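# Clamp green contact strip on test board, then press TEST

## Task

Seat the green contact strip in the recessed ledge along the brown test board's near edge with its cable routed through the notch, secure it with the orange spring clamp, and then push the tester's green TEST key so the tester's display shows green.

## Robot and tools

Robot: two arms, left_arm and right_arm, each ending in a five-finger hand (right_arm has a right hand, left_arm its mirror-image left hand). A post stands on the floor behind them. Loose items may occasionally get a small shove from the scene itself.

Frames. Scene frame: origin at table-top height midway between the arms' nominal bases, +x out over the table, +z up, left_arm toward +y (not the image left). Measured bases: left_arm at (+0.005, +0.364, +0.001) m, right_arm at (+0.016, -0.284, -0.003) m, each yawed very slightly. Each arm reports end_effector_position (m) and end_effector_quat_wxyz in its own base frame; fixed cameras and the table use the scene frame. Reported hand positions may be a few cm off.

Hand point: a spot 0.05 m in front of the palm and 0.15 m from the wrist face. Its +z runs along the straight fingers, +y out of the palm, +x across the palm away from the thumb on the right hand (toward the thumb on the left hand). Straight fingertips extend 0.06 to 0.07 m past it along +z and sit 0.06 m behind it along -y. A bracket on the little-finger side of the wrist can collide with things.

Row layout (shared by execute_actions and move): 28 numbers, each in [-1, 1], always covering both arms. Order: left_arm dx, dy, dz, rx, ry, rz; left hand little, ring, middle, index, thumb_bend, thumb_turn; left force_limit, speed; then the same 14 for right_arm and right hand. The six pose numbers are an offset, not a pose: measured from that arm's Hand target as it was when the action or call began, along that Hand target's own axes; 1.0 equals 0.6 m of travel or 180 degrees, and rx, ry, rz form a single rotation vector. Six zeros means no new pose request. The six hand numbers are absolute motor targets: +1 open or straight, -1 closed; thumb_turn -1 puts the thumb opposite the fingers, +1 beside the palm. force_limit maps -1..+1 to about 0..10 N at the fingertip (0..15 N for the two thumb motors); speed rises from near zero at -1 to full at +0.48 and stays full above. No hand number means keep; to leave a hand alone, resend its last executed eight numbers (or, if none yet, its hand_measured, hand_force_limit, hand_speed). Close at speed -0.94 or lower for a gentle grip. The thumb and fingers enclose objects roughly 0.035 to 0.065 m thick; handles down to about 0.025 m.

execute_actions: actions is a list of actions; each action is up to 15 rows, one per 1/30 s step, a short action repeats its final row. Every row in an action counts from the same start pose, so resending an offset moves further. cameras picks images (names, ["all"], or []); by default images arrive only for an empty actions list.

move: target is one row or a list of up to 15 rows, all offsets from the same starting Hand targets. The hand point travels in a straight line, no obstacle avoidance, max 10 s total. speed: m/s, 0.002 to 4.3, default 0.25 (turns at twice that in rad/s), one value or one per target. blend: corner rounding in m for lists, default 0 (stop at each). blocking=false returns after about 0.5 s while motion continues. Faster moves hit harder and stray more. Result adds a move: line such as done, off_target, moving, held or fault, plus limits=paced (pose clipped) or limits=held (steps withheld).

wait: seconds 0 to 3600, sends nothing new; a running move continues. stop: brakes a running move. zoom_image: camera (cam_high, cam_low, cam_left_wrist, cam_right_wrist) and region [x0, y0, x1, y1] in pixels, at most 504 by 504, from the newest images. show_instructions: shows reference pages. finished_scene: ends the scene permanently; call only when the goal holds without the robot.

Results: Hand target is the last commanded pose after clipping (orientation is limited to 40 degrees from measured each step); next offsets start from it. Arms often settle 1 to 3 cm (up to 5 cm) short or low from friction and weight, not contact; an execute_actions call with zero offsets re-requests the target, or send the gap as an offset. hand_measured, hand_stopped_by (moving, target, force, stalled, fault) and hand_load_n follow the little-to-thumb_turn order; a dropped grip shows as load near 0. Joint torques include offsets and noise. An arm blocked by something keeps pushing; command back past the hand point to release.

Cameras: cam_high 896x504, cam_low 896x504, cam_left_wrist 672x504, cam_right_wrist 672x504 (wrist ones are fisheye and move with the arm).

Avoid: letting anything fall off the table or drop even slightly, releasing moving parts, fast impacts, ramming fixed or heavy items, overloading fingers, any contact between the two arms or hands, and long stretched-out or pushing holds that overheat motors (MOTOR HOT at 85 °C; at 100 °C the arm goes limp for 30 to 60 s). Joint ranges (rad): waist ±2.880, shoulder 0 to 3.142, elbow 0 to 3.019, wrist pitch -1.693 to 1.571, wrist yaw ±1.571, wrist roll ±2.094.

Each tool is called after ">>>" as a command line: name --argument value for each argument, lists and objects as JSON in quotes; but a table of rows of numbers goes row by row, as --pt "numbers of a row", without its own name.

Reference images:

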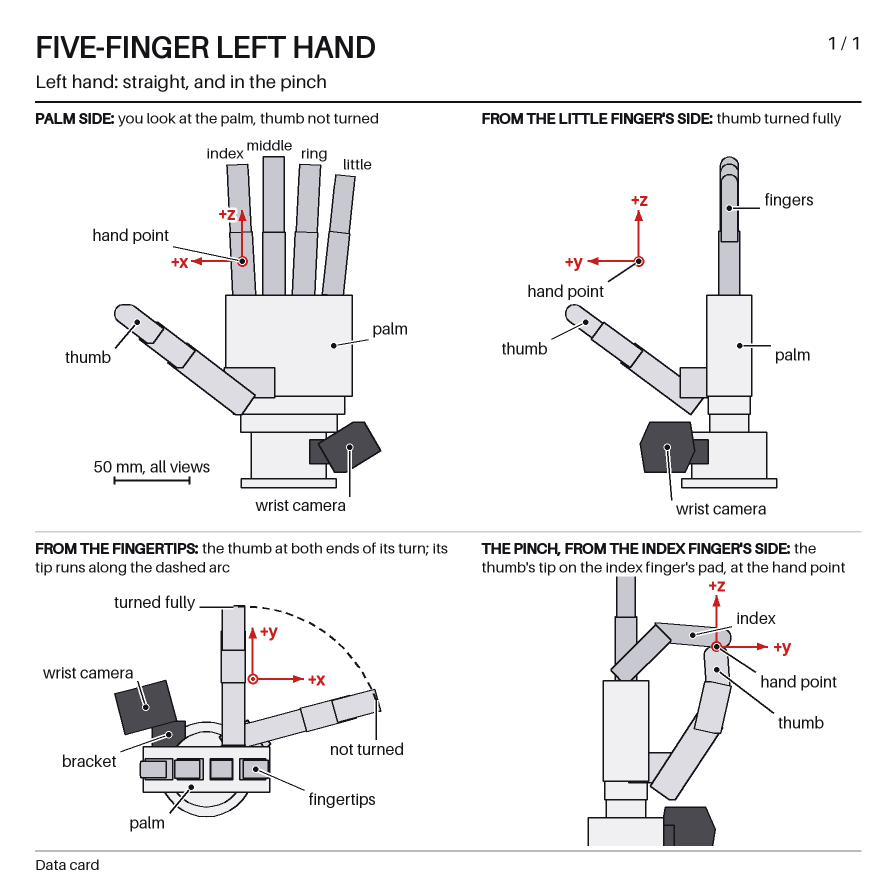

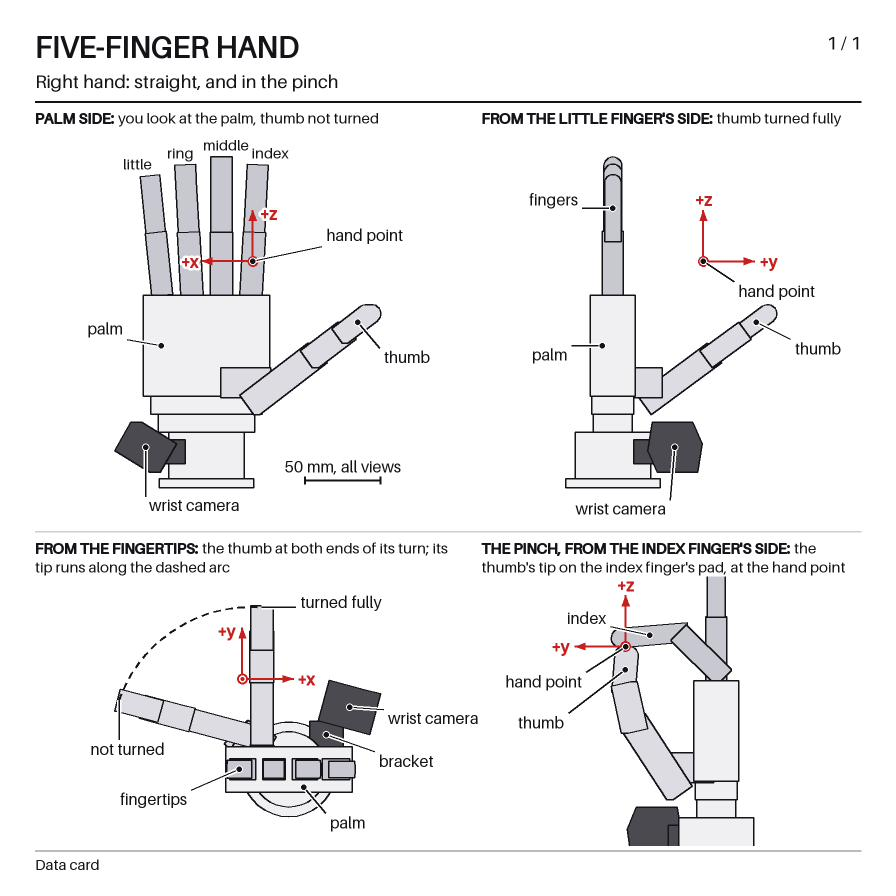

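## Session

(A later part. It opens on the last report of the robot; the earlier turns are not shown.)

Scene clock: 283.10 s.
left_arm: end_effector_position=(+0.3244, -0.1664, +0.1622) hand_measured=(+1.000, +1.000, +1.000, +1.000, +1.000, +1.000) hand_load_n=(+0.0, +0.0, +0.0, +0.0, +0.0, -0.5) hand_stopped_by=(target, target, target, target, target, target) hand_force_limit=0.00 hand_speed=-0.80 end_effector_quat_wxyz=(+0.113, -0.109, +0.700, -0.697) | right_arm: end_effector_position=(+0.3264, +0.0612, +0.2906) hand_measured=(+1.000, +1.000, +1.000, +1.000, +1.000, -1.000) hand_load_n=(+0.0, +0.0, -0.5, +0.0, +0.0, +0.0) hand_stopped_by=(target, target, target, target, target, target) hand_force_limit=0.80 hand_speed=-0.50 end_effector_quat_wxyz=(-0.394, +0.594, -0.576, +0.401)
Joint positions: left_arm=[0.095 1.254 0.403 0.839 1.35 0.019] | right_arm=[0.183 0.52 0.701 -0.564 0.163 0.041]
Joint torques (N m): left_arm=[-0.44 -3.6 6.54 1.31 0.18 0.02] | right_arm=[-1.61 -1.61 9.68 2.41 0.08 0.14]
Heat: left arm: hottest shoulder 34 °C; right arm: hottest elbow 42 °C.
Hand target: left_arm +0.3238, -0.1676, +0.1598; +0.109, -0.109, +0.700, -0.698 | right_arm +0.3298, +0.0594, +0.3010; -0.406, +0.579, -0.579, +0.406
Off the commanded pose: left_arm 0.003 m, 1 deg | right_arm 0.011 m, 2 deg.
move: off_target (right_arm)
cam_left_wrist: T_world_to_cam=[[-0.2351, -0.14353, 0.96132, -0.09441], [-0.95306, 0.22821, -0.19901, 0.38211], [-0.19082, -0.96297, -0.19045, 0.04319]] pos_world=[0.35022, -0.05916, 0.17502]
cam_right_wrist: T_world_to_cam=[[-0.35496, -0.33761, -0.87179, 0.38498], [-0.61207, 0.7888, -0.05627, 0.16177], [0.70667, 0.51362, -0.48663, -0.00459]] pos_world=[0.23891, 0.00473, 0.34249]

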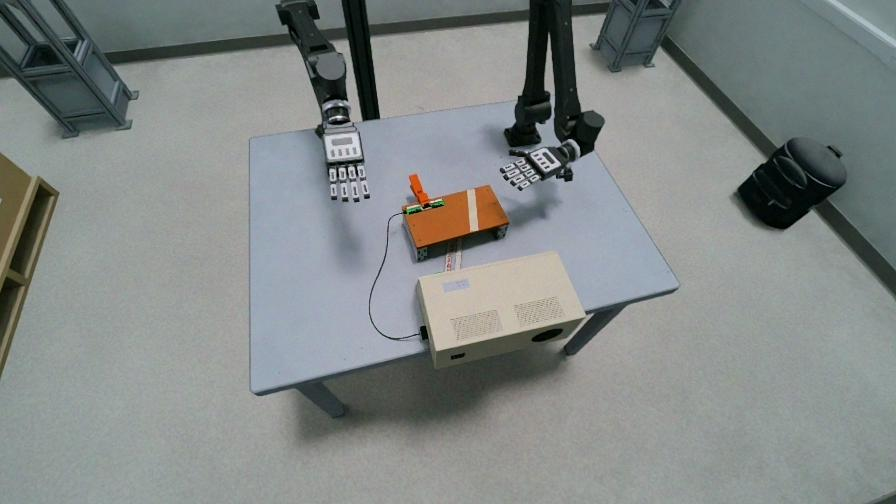

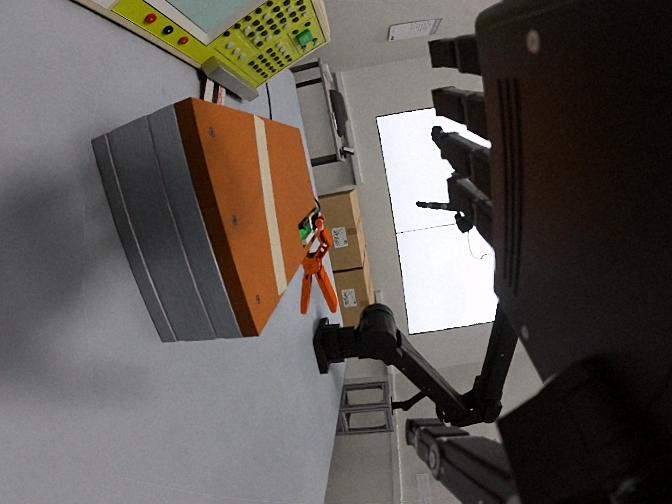

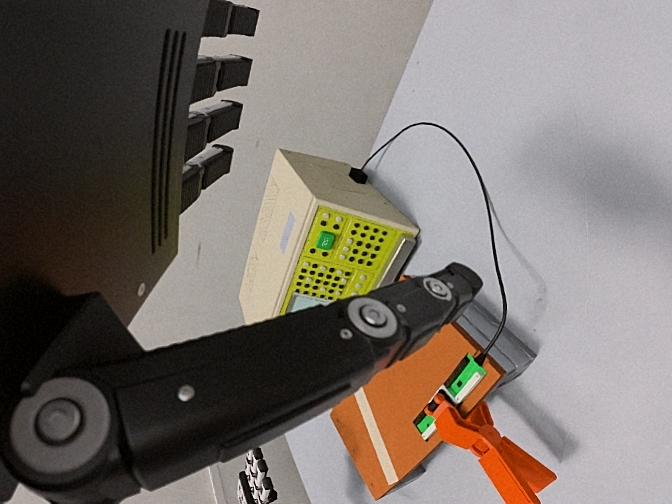

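>>> move --target '[0,0,0,0,0,0,1,1,1,1,1,1,0,-0.8,-0.2333,0.1787,0.1183,0,0,0,-1,-1,-1,1,1,1,-0.4,0]' --speed 0.12 --cameras '["cam_high","cam_left_wrist","cam_right_wrist"]'

Scene clock: 287.27 s.
left_arm: end_effector_position=(+0.3244, -0.1664, +0.1622) hand_measured=(+1.000, +1.000, +1.000, +1.000, +1.000, +1.000) hand_load_n=(-0.5, +0.0, -0.5, +0.0, +0.0, -0.5) hand_stopped_by=(target, target, target, target, target, target) hand_force_limit=0.00 hand_speed=-0.80 end_effector_quat_wxyz=(+0.113, -0.109, +0.700, -0.697) | right_arm: end_effector_position=(+0.3577, +0.1919, +0.1671) hand_measured=(-1.000, -1.000, -1.000, +1.000, +1.000, +1.000) hand_load_n=(+0.0, +0.5, +0.0, +0.0, -0.5, +0.0) hand_stopped_by=(target, target, target, target, target, target) hand_force_limit=-0.40 hand_speed=0.00 end_effector_quat_wxyz=(-0.390, +0.589, -0.577, +0.409)
Joint positions: left_arm=[0.095 1.254 0.403 0.839 1.35 0.019] | right_arm=[0.697 0.891 0.516 -0.096 0.654 0.266]
Joint torques (N m): left_arm=[-0.44 -3.66 6.53 1.29 0.17 0.02] | right_arm=[0.09 -4.48 9.01 2.19 0.35 0.16]
Heat: left arm: hottest shoulder 34 °C; right arm: hottest elbow 42 °C.
Hand target: left_arm +0.3238, -0.1676, +0.1598; +0.109, -0.109, +0.700, -0.698 | right_arm +0.3600, +0.1993, +0.1761; -0.406, +0.579, -0.579, +0.406
Off the commanded pose: left_arm 0.003 m, 1 deg | right_arm 0.012 m, 2 deg.
move: off_target (right_arm)
cam_left_wrist: T_world_to_cam=[[-0.2351, -0.14353, 0.96132, -0.09441], [-0.95306, 0.22821, -0.19901, 0.38211], [-0.19082, -0.96297, -0.19045, 0.04319]] pos_world=[0.35022, -0.05916, 0.17502]
cam_right_wrist: T_world_to_cam=[[-0.35316, -0.34024, -0.8715, 0.33236], [-0.59791, 0.79855, -0.06947, 0.06617], [0.71957, 0.49655, -0.48545, -0.15545]] pos_world=[0.2688, 0.13743, 0.21879]

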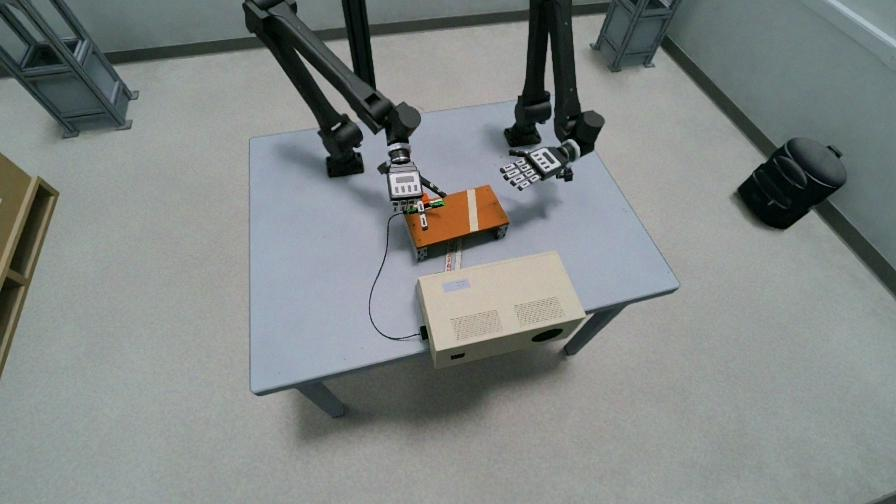

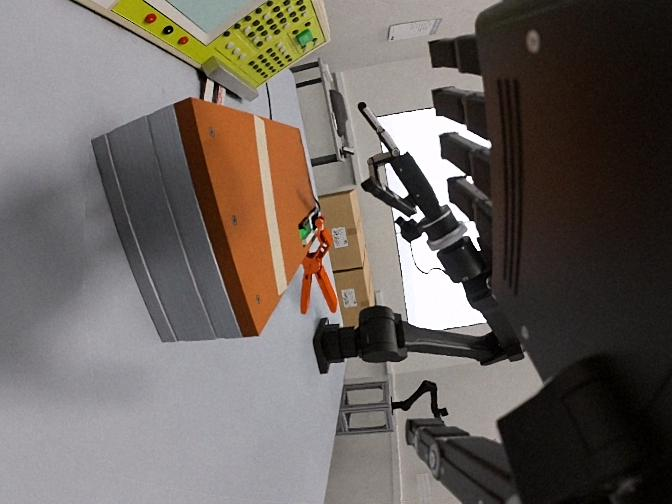

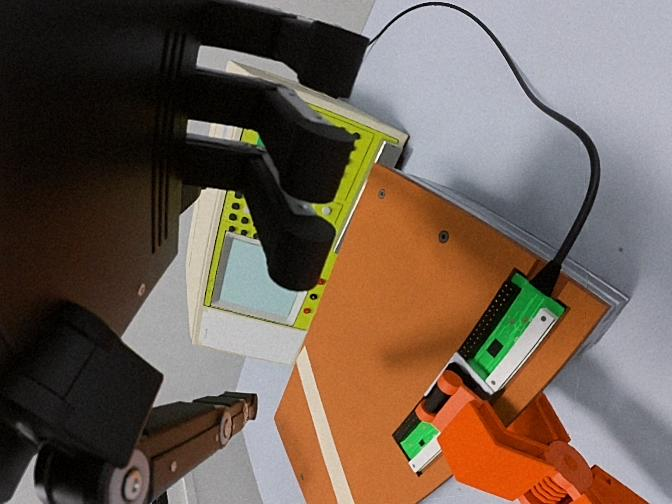

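>>> execute_actions --actions '[[[0,0,0,0,0,0,1,1,1,1,1,1,0,-0.8,0,0,0,0,0,0,1,1,1,1,1,1,-0.4,0.2]]]' --cameras '["cam_right_wrist"]'

>>> zoom_image --camera "cam_right_wrist" --region '[180, 40, 420, 240]'

>>> zoom_image --camera "cam_right_wrist" --region '[380, 240, 640, 504]'

Scene clock: 288.63 s.
left_arm: end_effector_position=(+0.3244, -0.1664, +0.1622) hand_measured=(+1.000, +1.000, +1.000, +1.000, +1.000, +1.000) hand_load_n=(+0.0, +0.0, +0.0, +0.0, +0.0, -0.5) hand_stopped_by=(target, target, target, target, target, target) hand_force_limit=0.00 hand_speed=-0.80 end_effector_quat_wxyz=(+0.113, -0.109, +0.700, -0.697) | right_arm: end_effector_position=(+0.3578, +0.1919, +0.1672) hand_measured=(+1.000, +1.000, +1.000, +1.000, +1.000, +1.000) hand_load_n=(+0.0, +0.0, +0.0, +0.0, +0.0, +0.0) hand_stopped_by=(target, target, target, target, target, target) hand_force_limit=-0.40 hand_speed=0.20 end_effector_quat_wxyz=(-0.391, +0.589, -0.577, +0.409)
Joint positions: left_arm=[0.095 1.254 0.403 0.839 1.35 0.019] | right_arm=[0.697 0.891 0.516 -0.095 0.654 0.267]
Joint torques (N m): left_arm=[-0.44 -3.6 6.53 1.29 0.18 0.02] | right_arm=[-0.03 -4.42 9.05 2.11 0.35 0.17]
Heat: left arm: hottest shoulder 34 °C; right arm: hottest elbow 42 °C.
Hand target: left_arm +0.3238, -0.1676, +0.1598; +0.109, -0.109, +0.700, -0.698 | right_arm +0.3600, +0.1993, +0.1762; -0.406, +0.579, -0.579, +0.406
Off the commanded pose: left_arm 0.003 m, 1 deg | right_arm 0.012 m, 2 deg.
cam_right_wrist: T_world_to_cam=[[-0.35306, -0.33893, -0.87205, 0.33228], [-0.59725, 0.7991, -0.06877, 0.06577], [0.72017, 0.49655, -0.48455, -0.15581]] pos_world=[0.2688, 0.13743, 0.21879]

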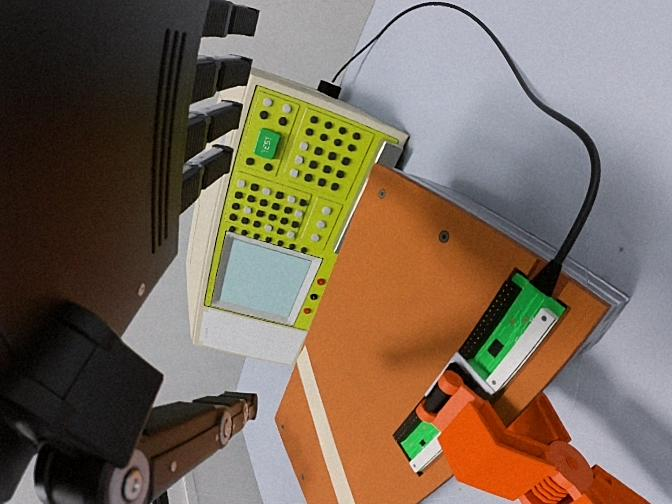

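Scaled by 2.100 from the camera's image (finer frame: 960x720).

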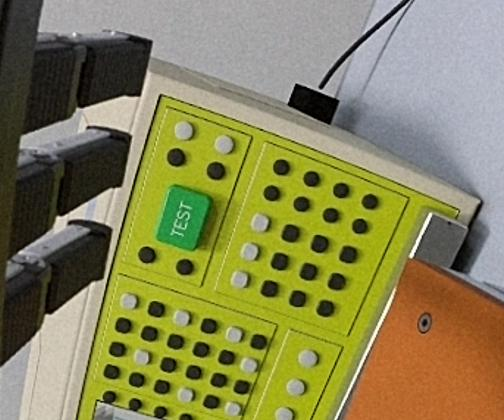

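Scaled by 1.909 from the camera's image (finer frame: 960x720).

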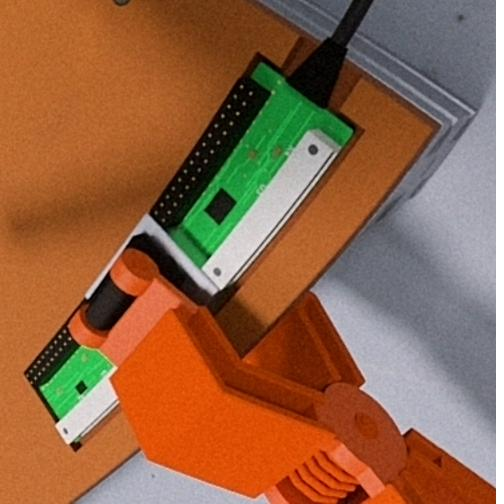

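>>> move --target '[0,0,0,0,0,0,1,1,1,1,1,1,0,-0.8,-0.08,0.0135,0.1433,0,0,0,1,1,1,1,1,1,-0.4,0.2]' --speed 0.08 --cameras '["cam_high","cam_left_wrist","cam_right_wrist"]'

>>> zoom_image --camera "cam_right_wrist" --region '[180, 60, 380, 260]'

>>> zoom_image --camera "cam_left_wrist" --region '[200, 0, 400, 200]'

Scene clock: 292.37 s.
left_arm: end_effector_position=(+0.3244, -0.1664, +0.1622) hand_measured=(+1.000, +1.000, +1.000, +1.000, +1.000, +1.000) hand_load_n=(+0.0, +0.0, -0.5, +0.0, +0.0, +0.0) hand_stopped_by=(target, target, target, target, target, target) hand_force_limit=0.00 hand_speed=-0.80 end_effector_quat_wxyz=(+0.113, -0.109, +0.700, -0.697) | right_arm: end_effector_position=(+0.4177, +0.2402, +0.1138) hand_measured=(+1.000, +1.000, +1.000, +1.000, +1.000, +1.000) hand_load_n=(+0.0, +0.0, +0.0, +0.0, +0.0, +0.0) hand_stopped_by=(target, target, target, target, target, target) hand_force_limit=-0.40 hand_speed=0.20 end_effector_quat_wxyz=(-0.385, +0.598, -0.578, +0.400)
Joint positions: left_arm=[0.095 1.254 0.403 0.839 1.35 0.019] | right_arm=[0.682 1.252 0.601 0.159 0.623 0.267]
Joint torques (N m): left_arm=[-0.44 -3.66 6.53 1.31 0.18 0.02] | right_arm=[-1.85 -7.82 10.61 2.14 0.22 -0.05]
Heat: left arm: hottest shoulder 34 °C; right arm: hottest elbow 43 °C.
Hand target: left_arm +0.3238, -0.1676, +0.1598; +0.109, -0.109, +0.700, -0.698 | right_arm +0.4380, +0.2473, +0.1391; -0.406, +0.579, -0.579, +0.406
Off the commanded pose: left_arm 0.003 m, 1 deg | right_arm 0.033 m, 3 deg.
move: off_target (right_arm)
cam_left_wrist: T_world_to_cam=[[-0.2351, -0.14353, 0.96132, -0.09441], [-0.95306, 0.22821, -0.19901, 0.38211], [-0.19082, -0.96297, -0.19045, 0.04319]] pos_world=[0.35022, -0.05916, 0.17502]
cam_right_wrist: T_world_to_cam=[[-0.37102, -0.34552, -0.86195, 0.33119], [-0.60906, 0.79121, -0.055, 0.06456], [0.70099, 0.50458, -0.504, -0.24057]] pos_world=[0.33084, 0.18474, 0.16777]

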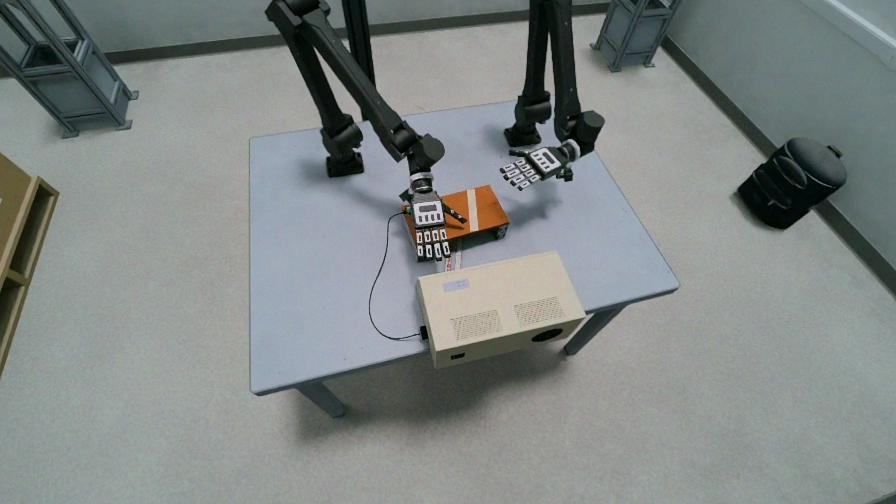

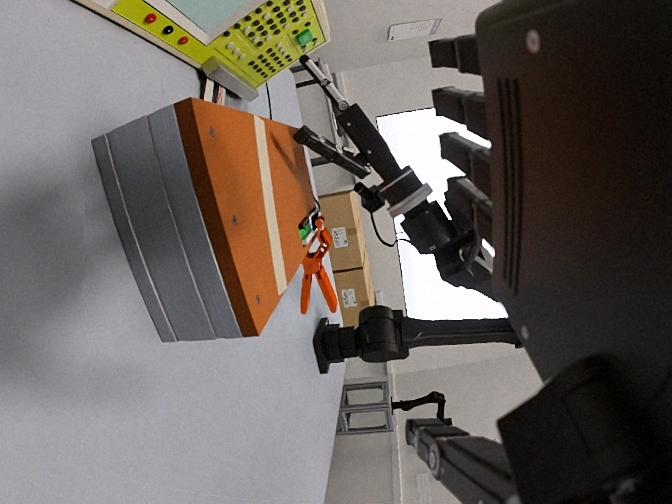

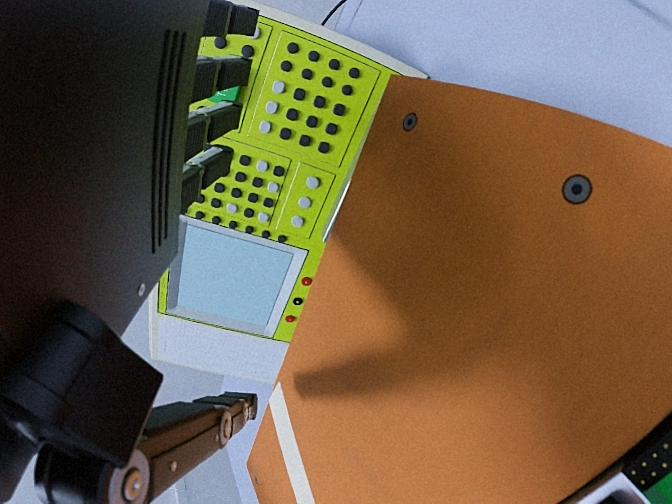

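Scaled by 2.520 from the camera's image (finer frame: 960x720).

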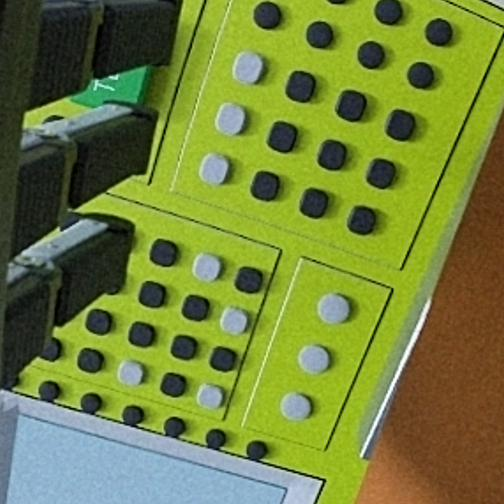

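Scaled by 2.520 from the camera's image (finer frame: 960x720).

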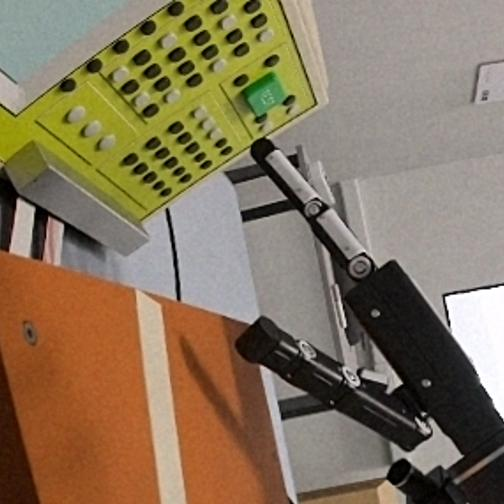

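>>> move --target '[0,0,0,0,0,0,1,1,1,1,1,1,0,-0.8,0,-0.0449,0.0014,0,0,0,1,1,1,1,1,1,-0.4,0.2]' --speed 0.08 --cameras '["cam_left_wrist","cam_right_wrist"]'

>>> zoom_image --camera "cam_right_wrist" --region '[180, 30, 340, 190]'

>>> zoom_image --camera "cam_left_wrist" --region '[240, 0, 400, 160]'

Scene clock: 293.93 s.
left_arm: end_effector_position=(+0.3244, -0.1664, +0.1622) hand_measured=(+1.000, +1.000, +1.000, +1.000, +1.000, +1.000) hand_load_n=(-0.5, +0.0, +0.0, +0.0, +0.0, +0.0) hand_stopped_by=(target, target, target, target, target, target) hand_force_limit=0.00 hand_speed=-0.80 end_effector_quat_wxyz=(+0.113, -0.109, +0.700, -0.697) | right_arm: end_effector_position=(+0.4326, +0.2448, +0.1386) hand_measured=(+1.000, +1.000, +1.000, +1.000, +1.000, +1.000) hand_load_n=(+0.0, +0.0, +0.0, +0.0, +0.0, +0.0) hand_stopped_by=(target, target, target, target, target, target) hand_force_limit=-0.40 hand_speed=0.20 end_effector_quat_wxyz=(-0.392, +0.592, -0.581, +0.399)
Joint positions: left_arm=[0.095 1.254 0.403 0.839 1.35 0.019] | right_arm=[0.664 1.242 0.662 0.106 0.608 0.267]
Joint torques (N m): left_arm=[-0.44 -3.66 6.53 1.29 0.18 0.02] | right_arm=[-1.79 -8.88 10.73 1.21 0.2 -0.13]
Heat: left arm: hottest shoulder 34 °C; right arm: hottest elbow 43 °C.
Hand target: left_arm +0.3238, -0.1676, +0.1598; +0.109, -0.109, +0.700, -0.698 | right_arm +0.4479, +0.2474, +0.1640; -0.406, +0.579, -0.579, +0.406
Off the commanded pose: left_arm 0.003 m, 1 deg | right_arm 0.030 m, 2 deg.
move: off_target (right_arm)
cam_left_wrist: T_world_to_cam=[[-0.2351, -0.14353, 0.96132, -0.09441], [-0.95306, 0.22821, -0.19901, 0.38211], [-0.19082, -0.96297, -0.19045, 0.04319]] pos_world=[0.35022, -0.05916, 0.17502]
cam_right_wrist: T_world_to_cam=[[-0.36383, -0.3294, -0.87128, 0.35391], [-0.60537, 0.79452, -0.04759, 0.06787], [0.70792, 0.51013, -0.48848, -0.2473]] pos_world=[0.34492, 0.18881, 0.19078]

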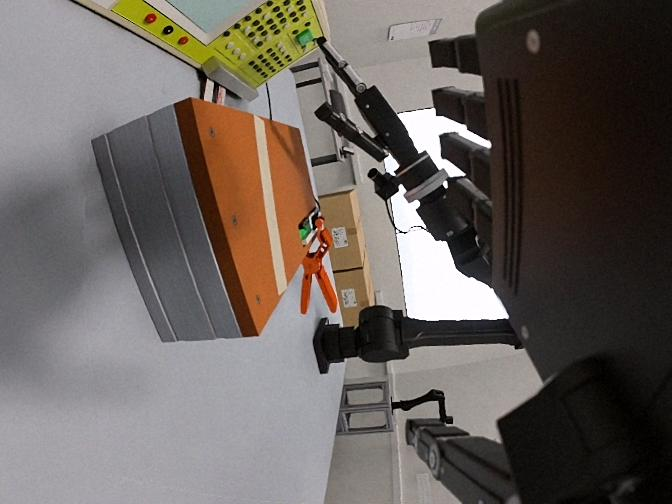

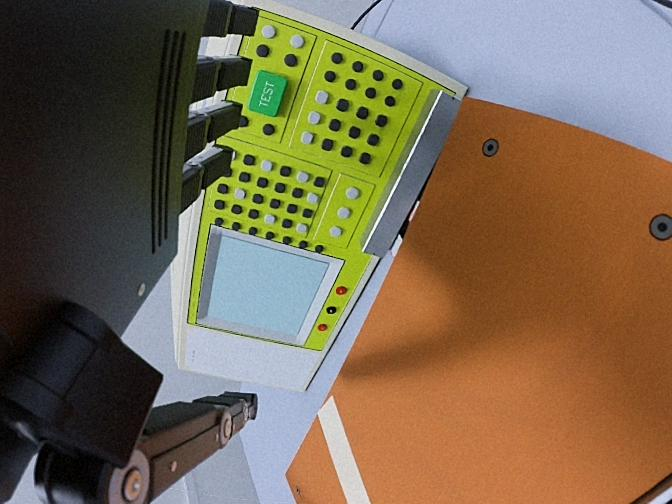

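Scaled by 3.150 from the camera's image (finer frame: 960x720).

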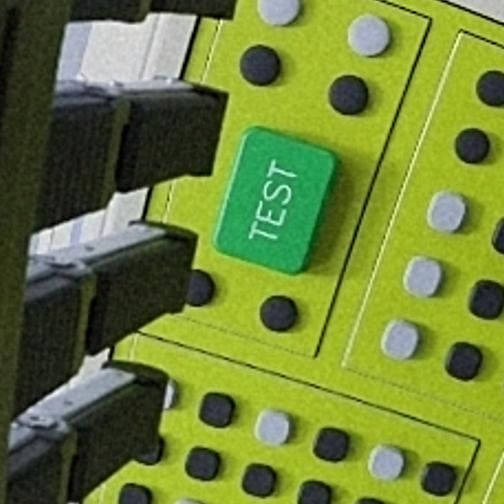

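Scaled by 3.150 from the camera's image (finer frame: 960x720).

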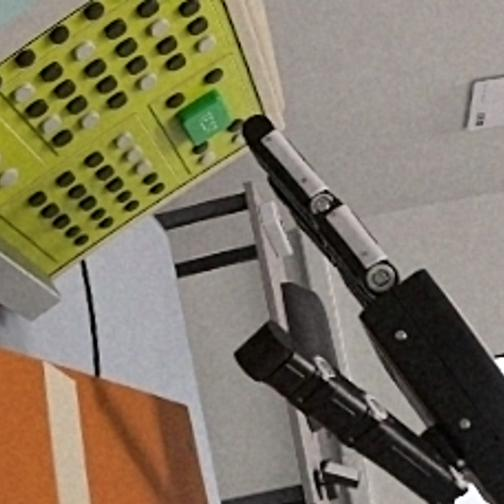

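>>> move --target '[0,0,0,0,0,0,1,1,1,1,1,1,0,-0.8,0.01,0.0132,0.0368,0,0,0,1,1,1,1,1,1,-0.4,0.2]' --speed 0.06 --cameras '["cam_left_wrist","cam_right_wrist"]'

>>> zoom_image --camera "cam_right_wrist" --region '[180, 30, 340, 190]'

>>> zoom_image --camera "cam_left_wrist" --region '[260, 0, 360, 100]'

Scene clock: 295.93 s.
left_arm: end_effector_position=(+0.3244, -0.1664, +0.1622) hand_measured=(+1.000, +1.000, +1.000, +1.000, +1.000, +1.000) hand_load_n=(+0.0, +0.0, +0.0, +0.0, +0.0, -0.5) hand_stopped_by=(target, target, target, target, target, target) hand_force_limit=0.00 hand_speed=-0.80 end_effector_quat_wxyz=(+0.113, -0.109, +0.700, -0.697) | right_arm: end_effector_position=(+0.4468, +0.2357, +0.1242) hand_measured=(+1.000, +1.000, +1.000, +1.000, +1.000, +1.000) hand_load_n=(+0.0, +0.0, +0.0, +0.0, +0.0, +0.0) hand_stopped_by=(target, target, target, target, target, target) hand_force_limit=-0.40 hand_speed=0.20 end_effector_quat_wxyz=(-0.387, +0.594, -0.583, +0.397)
Joint positions: left_arm=[0.095 1.254 0.403 0.839 1.35 0.019] | right_arm=[0.62 1.289 0.662 0.153 0.569 0.248]
Joint torques (N m): left_arm=[-0.44 -3.6 6.53 1.29 0.17 0.02] | right_arm=[-1.67 -8.53 10.58 2.24 0.2 -0.12]
Heat: left arm: hottest shoulder 34 °C; right arm: hottest elbow 43 °C.
Hand target: left_arm +0.3238, -0.1676, +0.1598; +0.109, -0.109, +0.700, -0.698 | right_arm +0.4660, +0.2414, +0.1490; -0.406, +0.579, -0.579, +0.406
Off the commanded pose: left_arm 0.003 m, 1 deg | right_arm 0.032 m, 3 deg.
move: off_target (right_arm)
cam_left_wrist: T_world_to_cam=[[-0.2351, -0.14353, 0.96132, -0.09441], [-0.95306, 0.22821, -0.19901, 0.38211], [-0.19082, -0.96297, -0.19045, 0.04319]] pos_world=[0.35022, -0.05916, 0.17502]
cam_right_wrist: T_world_to_cam=[[-0.37451, -0.3317, -0.86586, 0.34819], [-0.6034, 0.79622, -0.04403, 0.08128], [0.70402, 0.50597, -0.49834, -0.25582]] pos_world=[0.35954, 0.18021, 0.17758]

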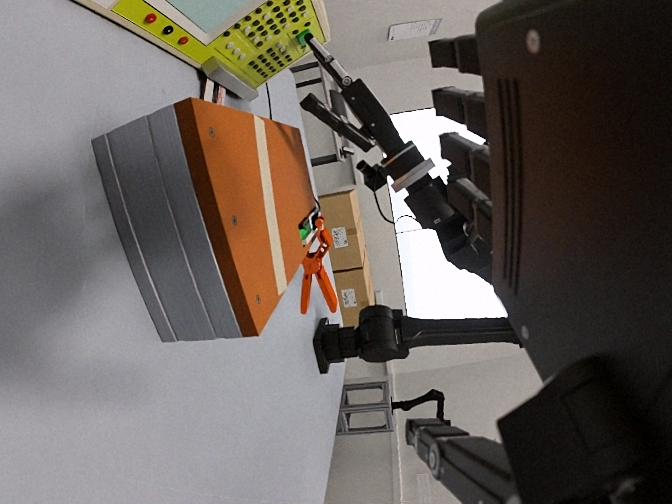

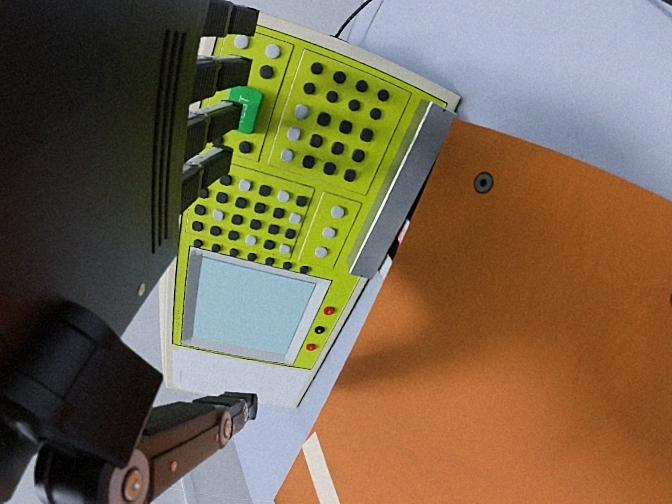

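Scaled by 3.150 from the camera's image (finer frame: 960x720).

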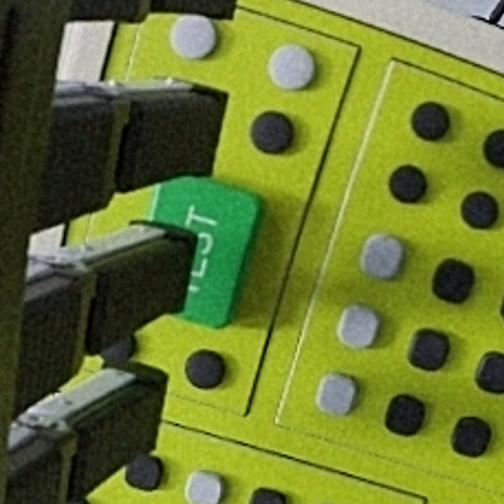

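Scaled by 5.040 from the camera's image (finer frame: 960x720).

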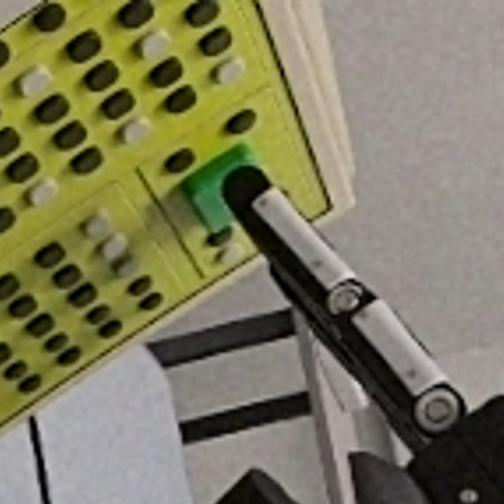

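>>> move --target '[0,0,0,0,0,0,1,1,1,1,1,1,0,-0.8,-0.0117,0.0067,0.0255,0,0,0,1,1,1,1,1,1,-0.4,0.2]' --speed 0.03 --cameras '["cam_left_wrist","cam_right_wrist"]'

>>> zoom_image --camera "cam_right_wrist" --region '[180, 30, 340, 190]'

>>> zoom_image --camera "cam_left_wrist" --region '[260, 0, 360, 100]'

Scene clock: 297.23 s.
left_arm: end_effector_position=(+0.3244, -0.1664, +0.1622) hand_measured=(+1.000, +1.000, +1.000, +1.000, +1.000, +1.000) hand_load_n=(+0.0, +0.0, +0.0, +0.0, +0.0, +0.0) hand_stopped_by=(target, target, target, target, target, target) hand_force_limit=0.00 hand_speed=-0.80 end_effector_quat_wxyz=(+0.113, -0.109, +0.700, -0.697) | right_arm: end_effector_position=(+0.4552, +0.2398, +0.1186) hand_measured=(+1.000, +1.000, +1.000, +1.000, +1.000, +1.000) hand_load_n=(+0.0, -0.5, +0.0, +0.0, +0.0, +0.0) hand_stopped_by=(target, target, target, target, target, target) hand_force_limit=-0.40 hand_speed=0.20 end_effector_quat_wxyz=(-0.388, +0.592, -0.583, +0.399)
Joint positions: left_arm=[0.095 1.254 0.403 0.839 1.35 0.019] | right_arm=[0.617 1.327 0.674 0.185 0.571 0.245]
Joint torques (N m): left_arm=[-0.5 -3.66 6.52 1.29 0.18 0.02] | right_arm=[-1.85 -7.3 11.23 2.3 0 -0.14]
Heat: left arm: hottest shoulder 34 °C; right arm: hottest elbow 43 °C.
Hand target: left_arm +0.3238, -0.1676, +0.1598; +0.109, -0.109, +0.700, -0.698 | right_arm +0.4791, +0.2483, +0.1402; -0.406, +0.579, -0.579, +0.406
Off the commanded pose: left_arm 0.003 m, 1 deg | right_arm 0.033 m, 3 deg.
move: off_target (right_arm)
cam_left_wrist: T_world_to_cam=[[-0.2351, -0.14353, 0.96132, -0.09441], [-0.95306, 0.22821, -0.19901, 0.38211], [-0.19082, -0.96297, -0.19045, 0.04319]] pos_world=[0.35022, -0.05916, 0.17502]
cam_right_wrist: T_world_to_cam=[[-0.37097, -0.33053, -0.86783, 0.34615], [-0.60112, 0.79778, -0.04689, 0.08177], [0.70784, 0.50428, -0.49464, -0.26838]] pos_world=[0.36754, 0.18451, 0.17148]

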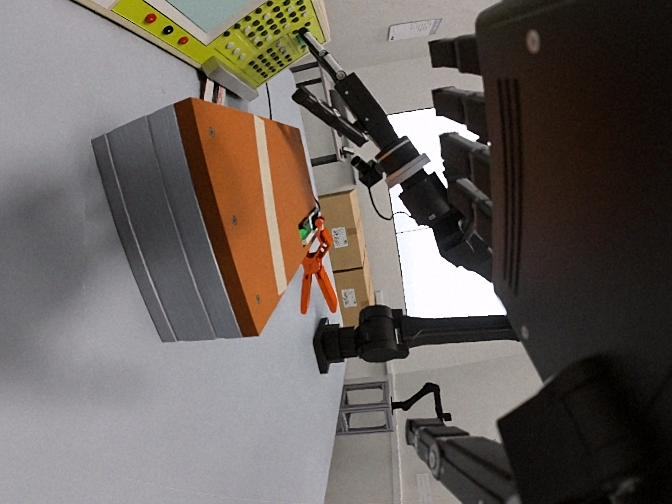

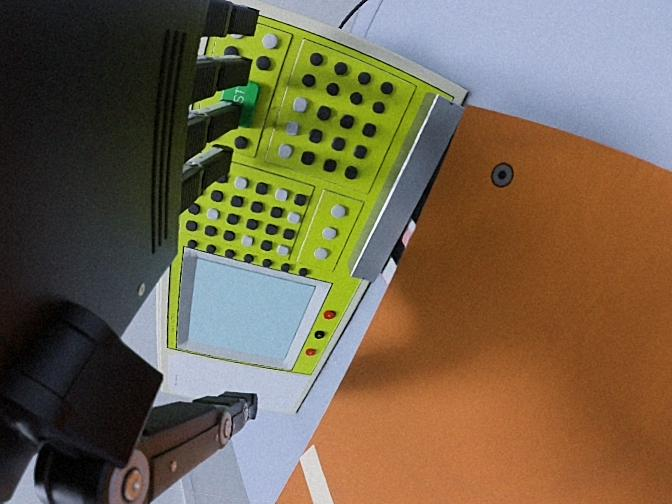

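Scaled by 3.150 from the camera's image (finer frame: 960x720).

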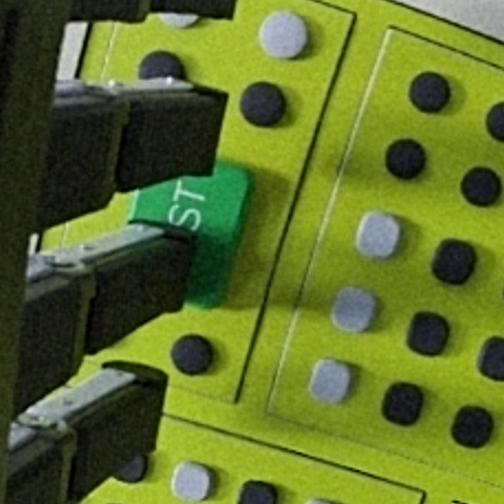

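Scaled by 5.040 from the camera's image (finer frame: 960x720).

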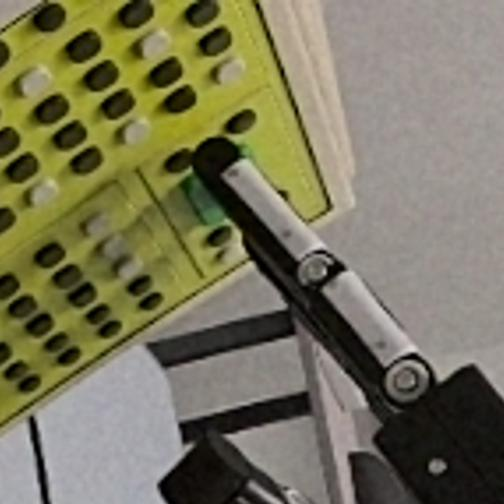

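>>> move --target '[0,0,0,0,0,0,1,1,1,1,1,1,0,-0.8,0,0.0005,0.0133,0,0,0,1,1,1,1,1,1,-0.4,0.2]' --speed 0.02 --cameras '["cam_left_wrist","cam_right_wrist"]'

>>> zoom_image --camera "cam_right_wrist" --region '[180, 30, 340, 190]'

>>> zoom_image --camera "cam_left_wrist" --region '[260, 0, 360, 100]'

Scene clock: 298.30 s.
left_arm: end_effector_position=(+0.3244, -0.1664, +0.1622) hand_measured=(+1.000, +1.000, +1.000, +1.000, +1.000, +1.000) hand_load_n=(+0.0, +0.0, +0.0, +0.0, +0.0, +0.0) hand_stopped_by=(target, target, target, target, target, target) hand_force_limit=0.00 hand_speed=-0.80 end_effector_quat_wxyz=(+0.113, -0.109, +0.700, -0.697) | right_arm: end_effector_position=(+0.4572, +0.2399, +0.1181) hand_measured=(+1.000, +1.000, +1.000, +1.000, +1.000, +1.000) hand_load_n=(+0.0, +0.0, -1.0, +0.0, +0.5, +0.0) hand_stopped_by=(target, target, target, target, target, target) hand_force_limit=-0.40 hand_speed=0.20 end_effector_quat_wxyz=(-0.389, +0.592, -0.581, +0.401)
Joint positions: left_arm=[0.095 1.254 0.403 0.839 1.35 0.019] | right_arm=[0.615 1.333 0.675 0.194 0.57 0.24]
Joint torques (N m): left_arm=[-0.44 -3.66 6.53 1.29 0.17 0.02] | right_arm=[-2.61 -6.36 11.77 2.56 -0.3 -0.1]
Heat: left arm: hottest shoulder 34 °C; right arm: hottest elbow 43 °C.
Hand target: left_arm +0.3238, -0.1676, +0.1598; +0.109, -0.109, +0.700, -0.698 | right_arm +0.4864, +0.2484, +0.1372; -0.406, +0.579, -0.579, +0.406
Off the commanded pose: left_arm 0.003 m, 1 deg | right_arm 0.036 m, 3 deg.
move: off_target (right_arm)
cam_left_wrist: T_world_to_cam=[[-0.2351, -0.14353, 0.96132, -0.09441], [-0.95306, 0.22821, -0.19901, 0.38211], [-0.19082, -0.96297, -0.19045, 0.04319]] pos_world=[0.35022, -0.05916, 0.17502]
cam_right_wrist: T_world_to_cam=[[-0.36765, -0.33288, -0.86835, 0.34566], [-0.6017, 0.79711, -0.05082, 0.08381], [0.70908, 0.5038, -0.49335, -0.27066]] pos_world=[0.36943, 0.18462, 0.17088]

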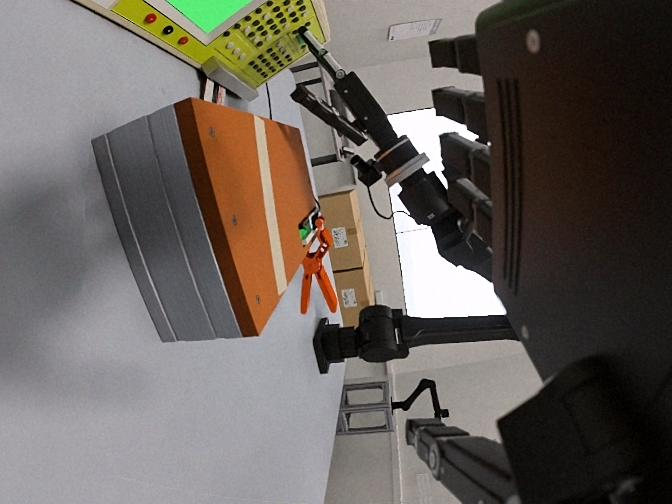

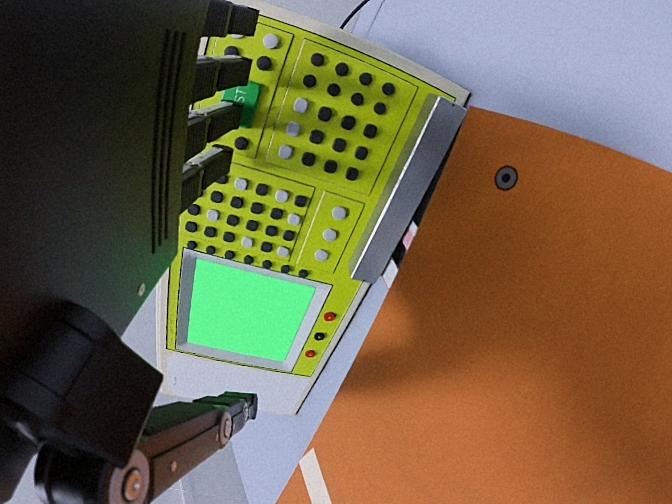

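Scaled by 3.150 from the camera's image (finer frame: 960x720).

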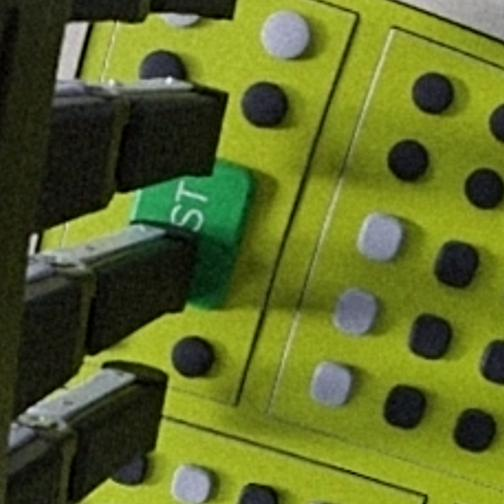

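Scaled by 5.040 from the camera's image (finer frame: 960x720).

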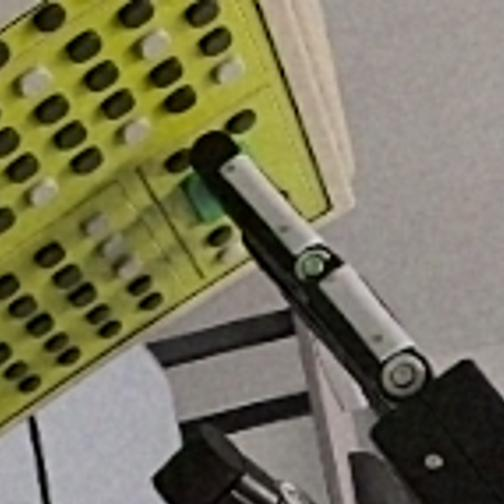

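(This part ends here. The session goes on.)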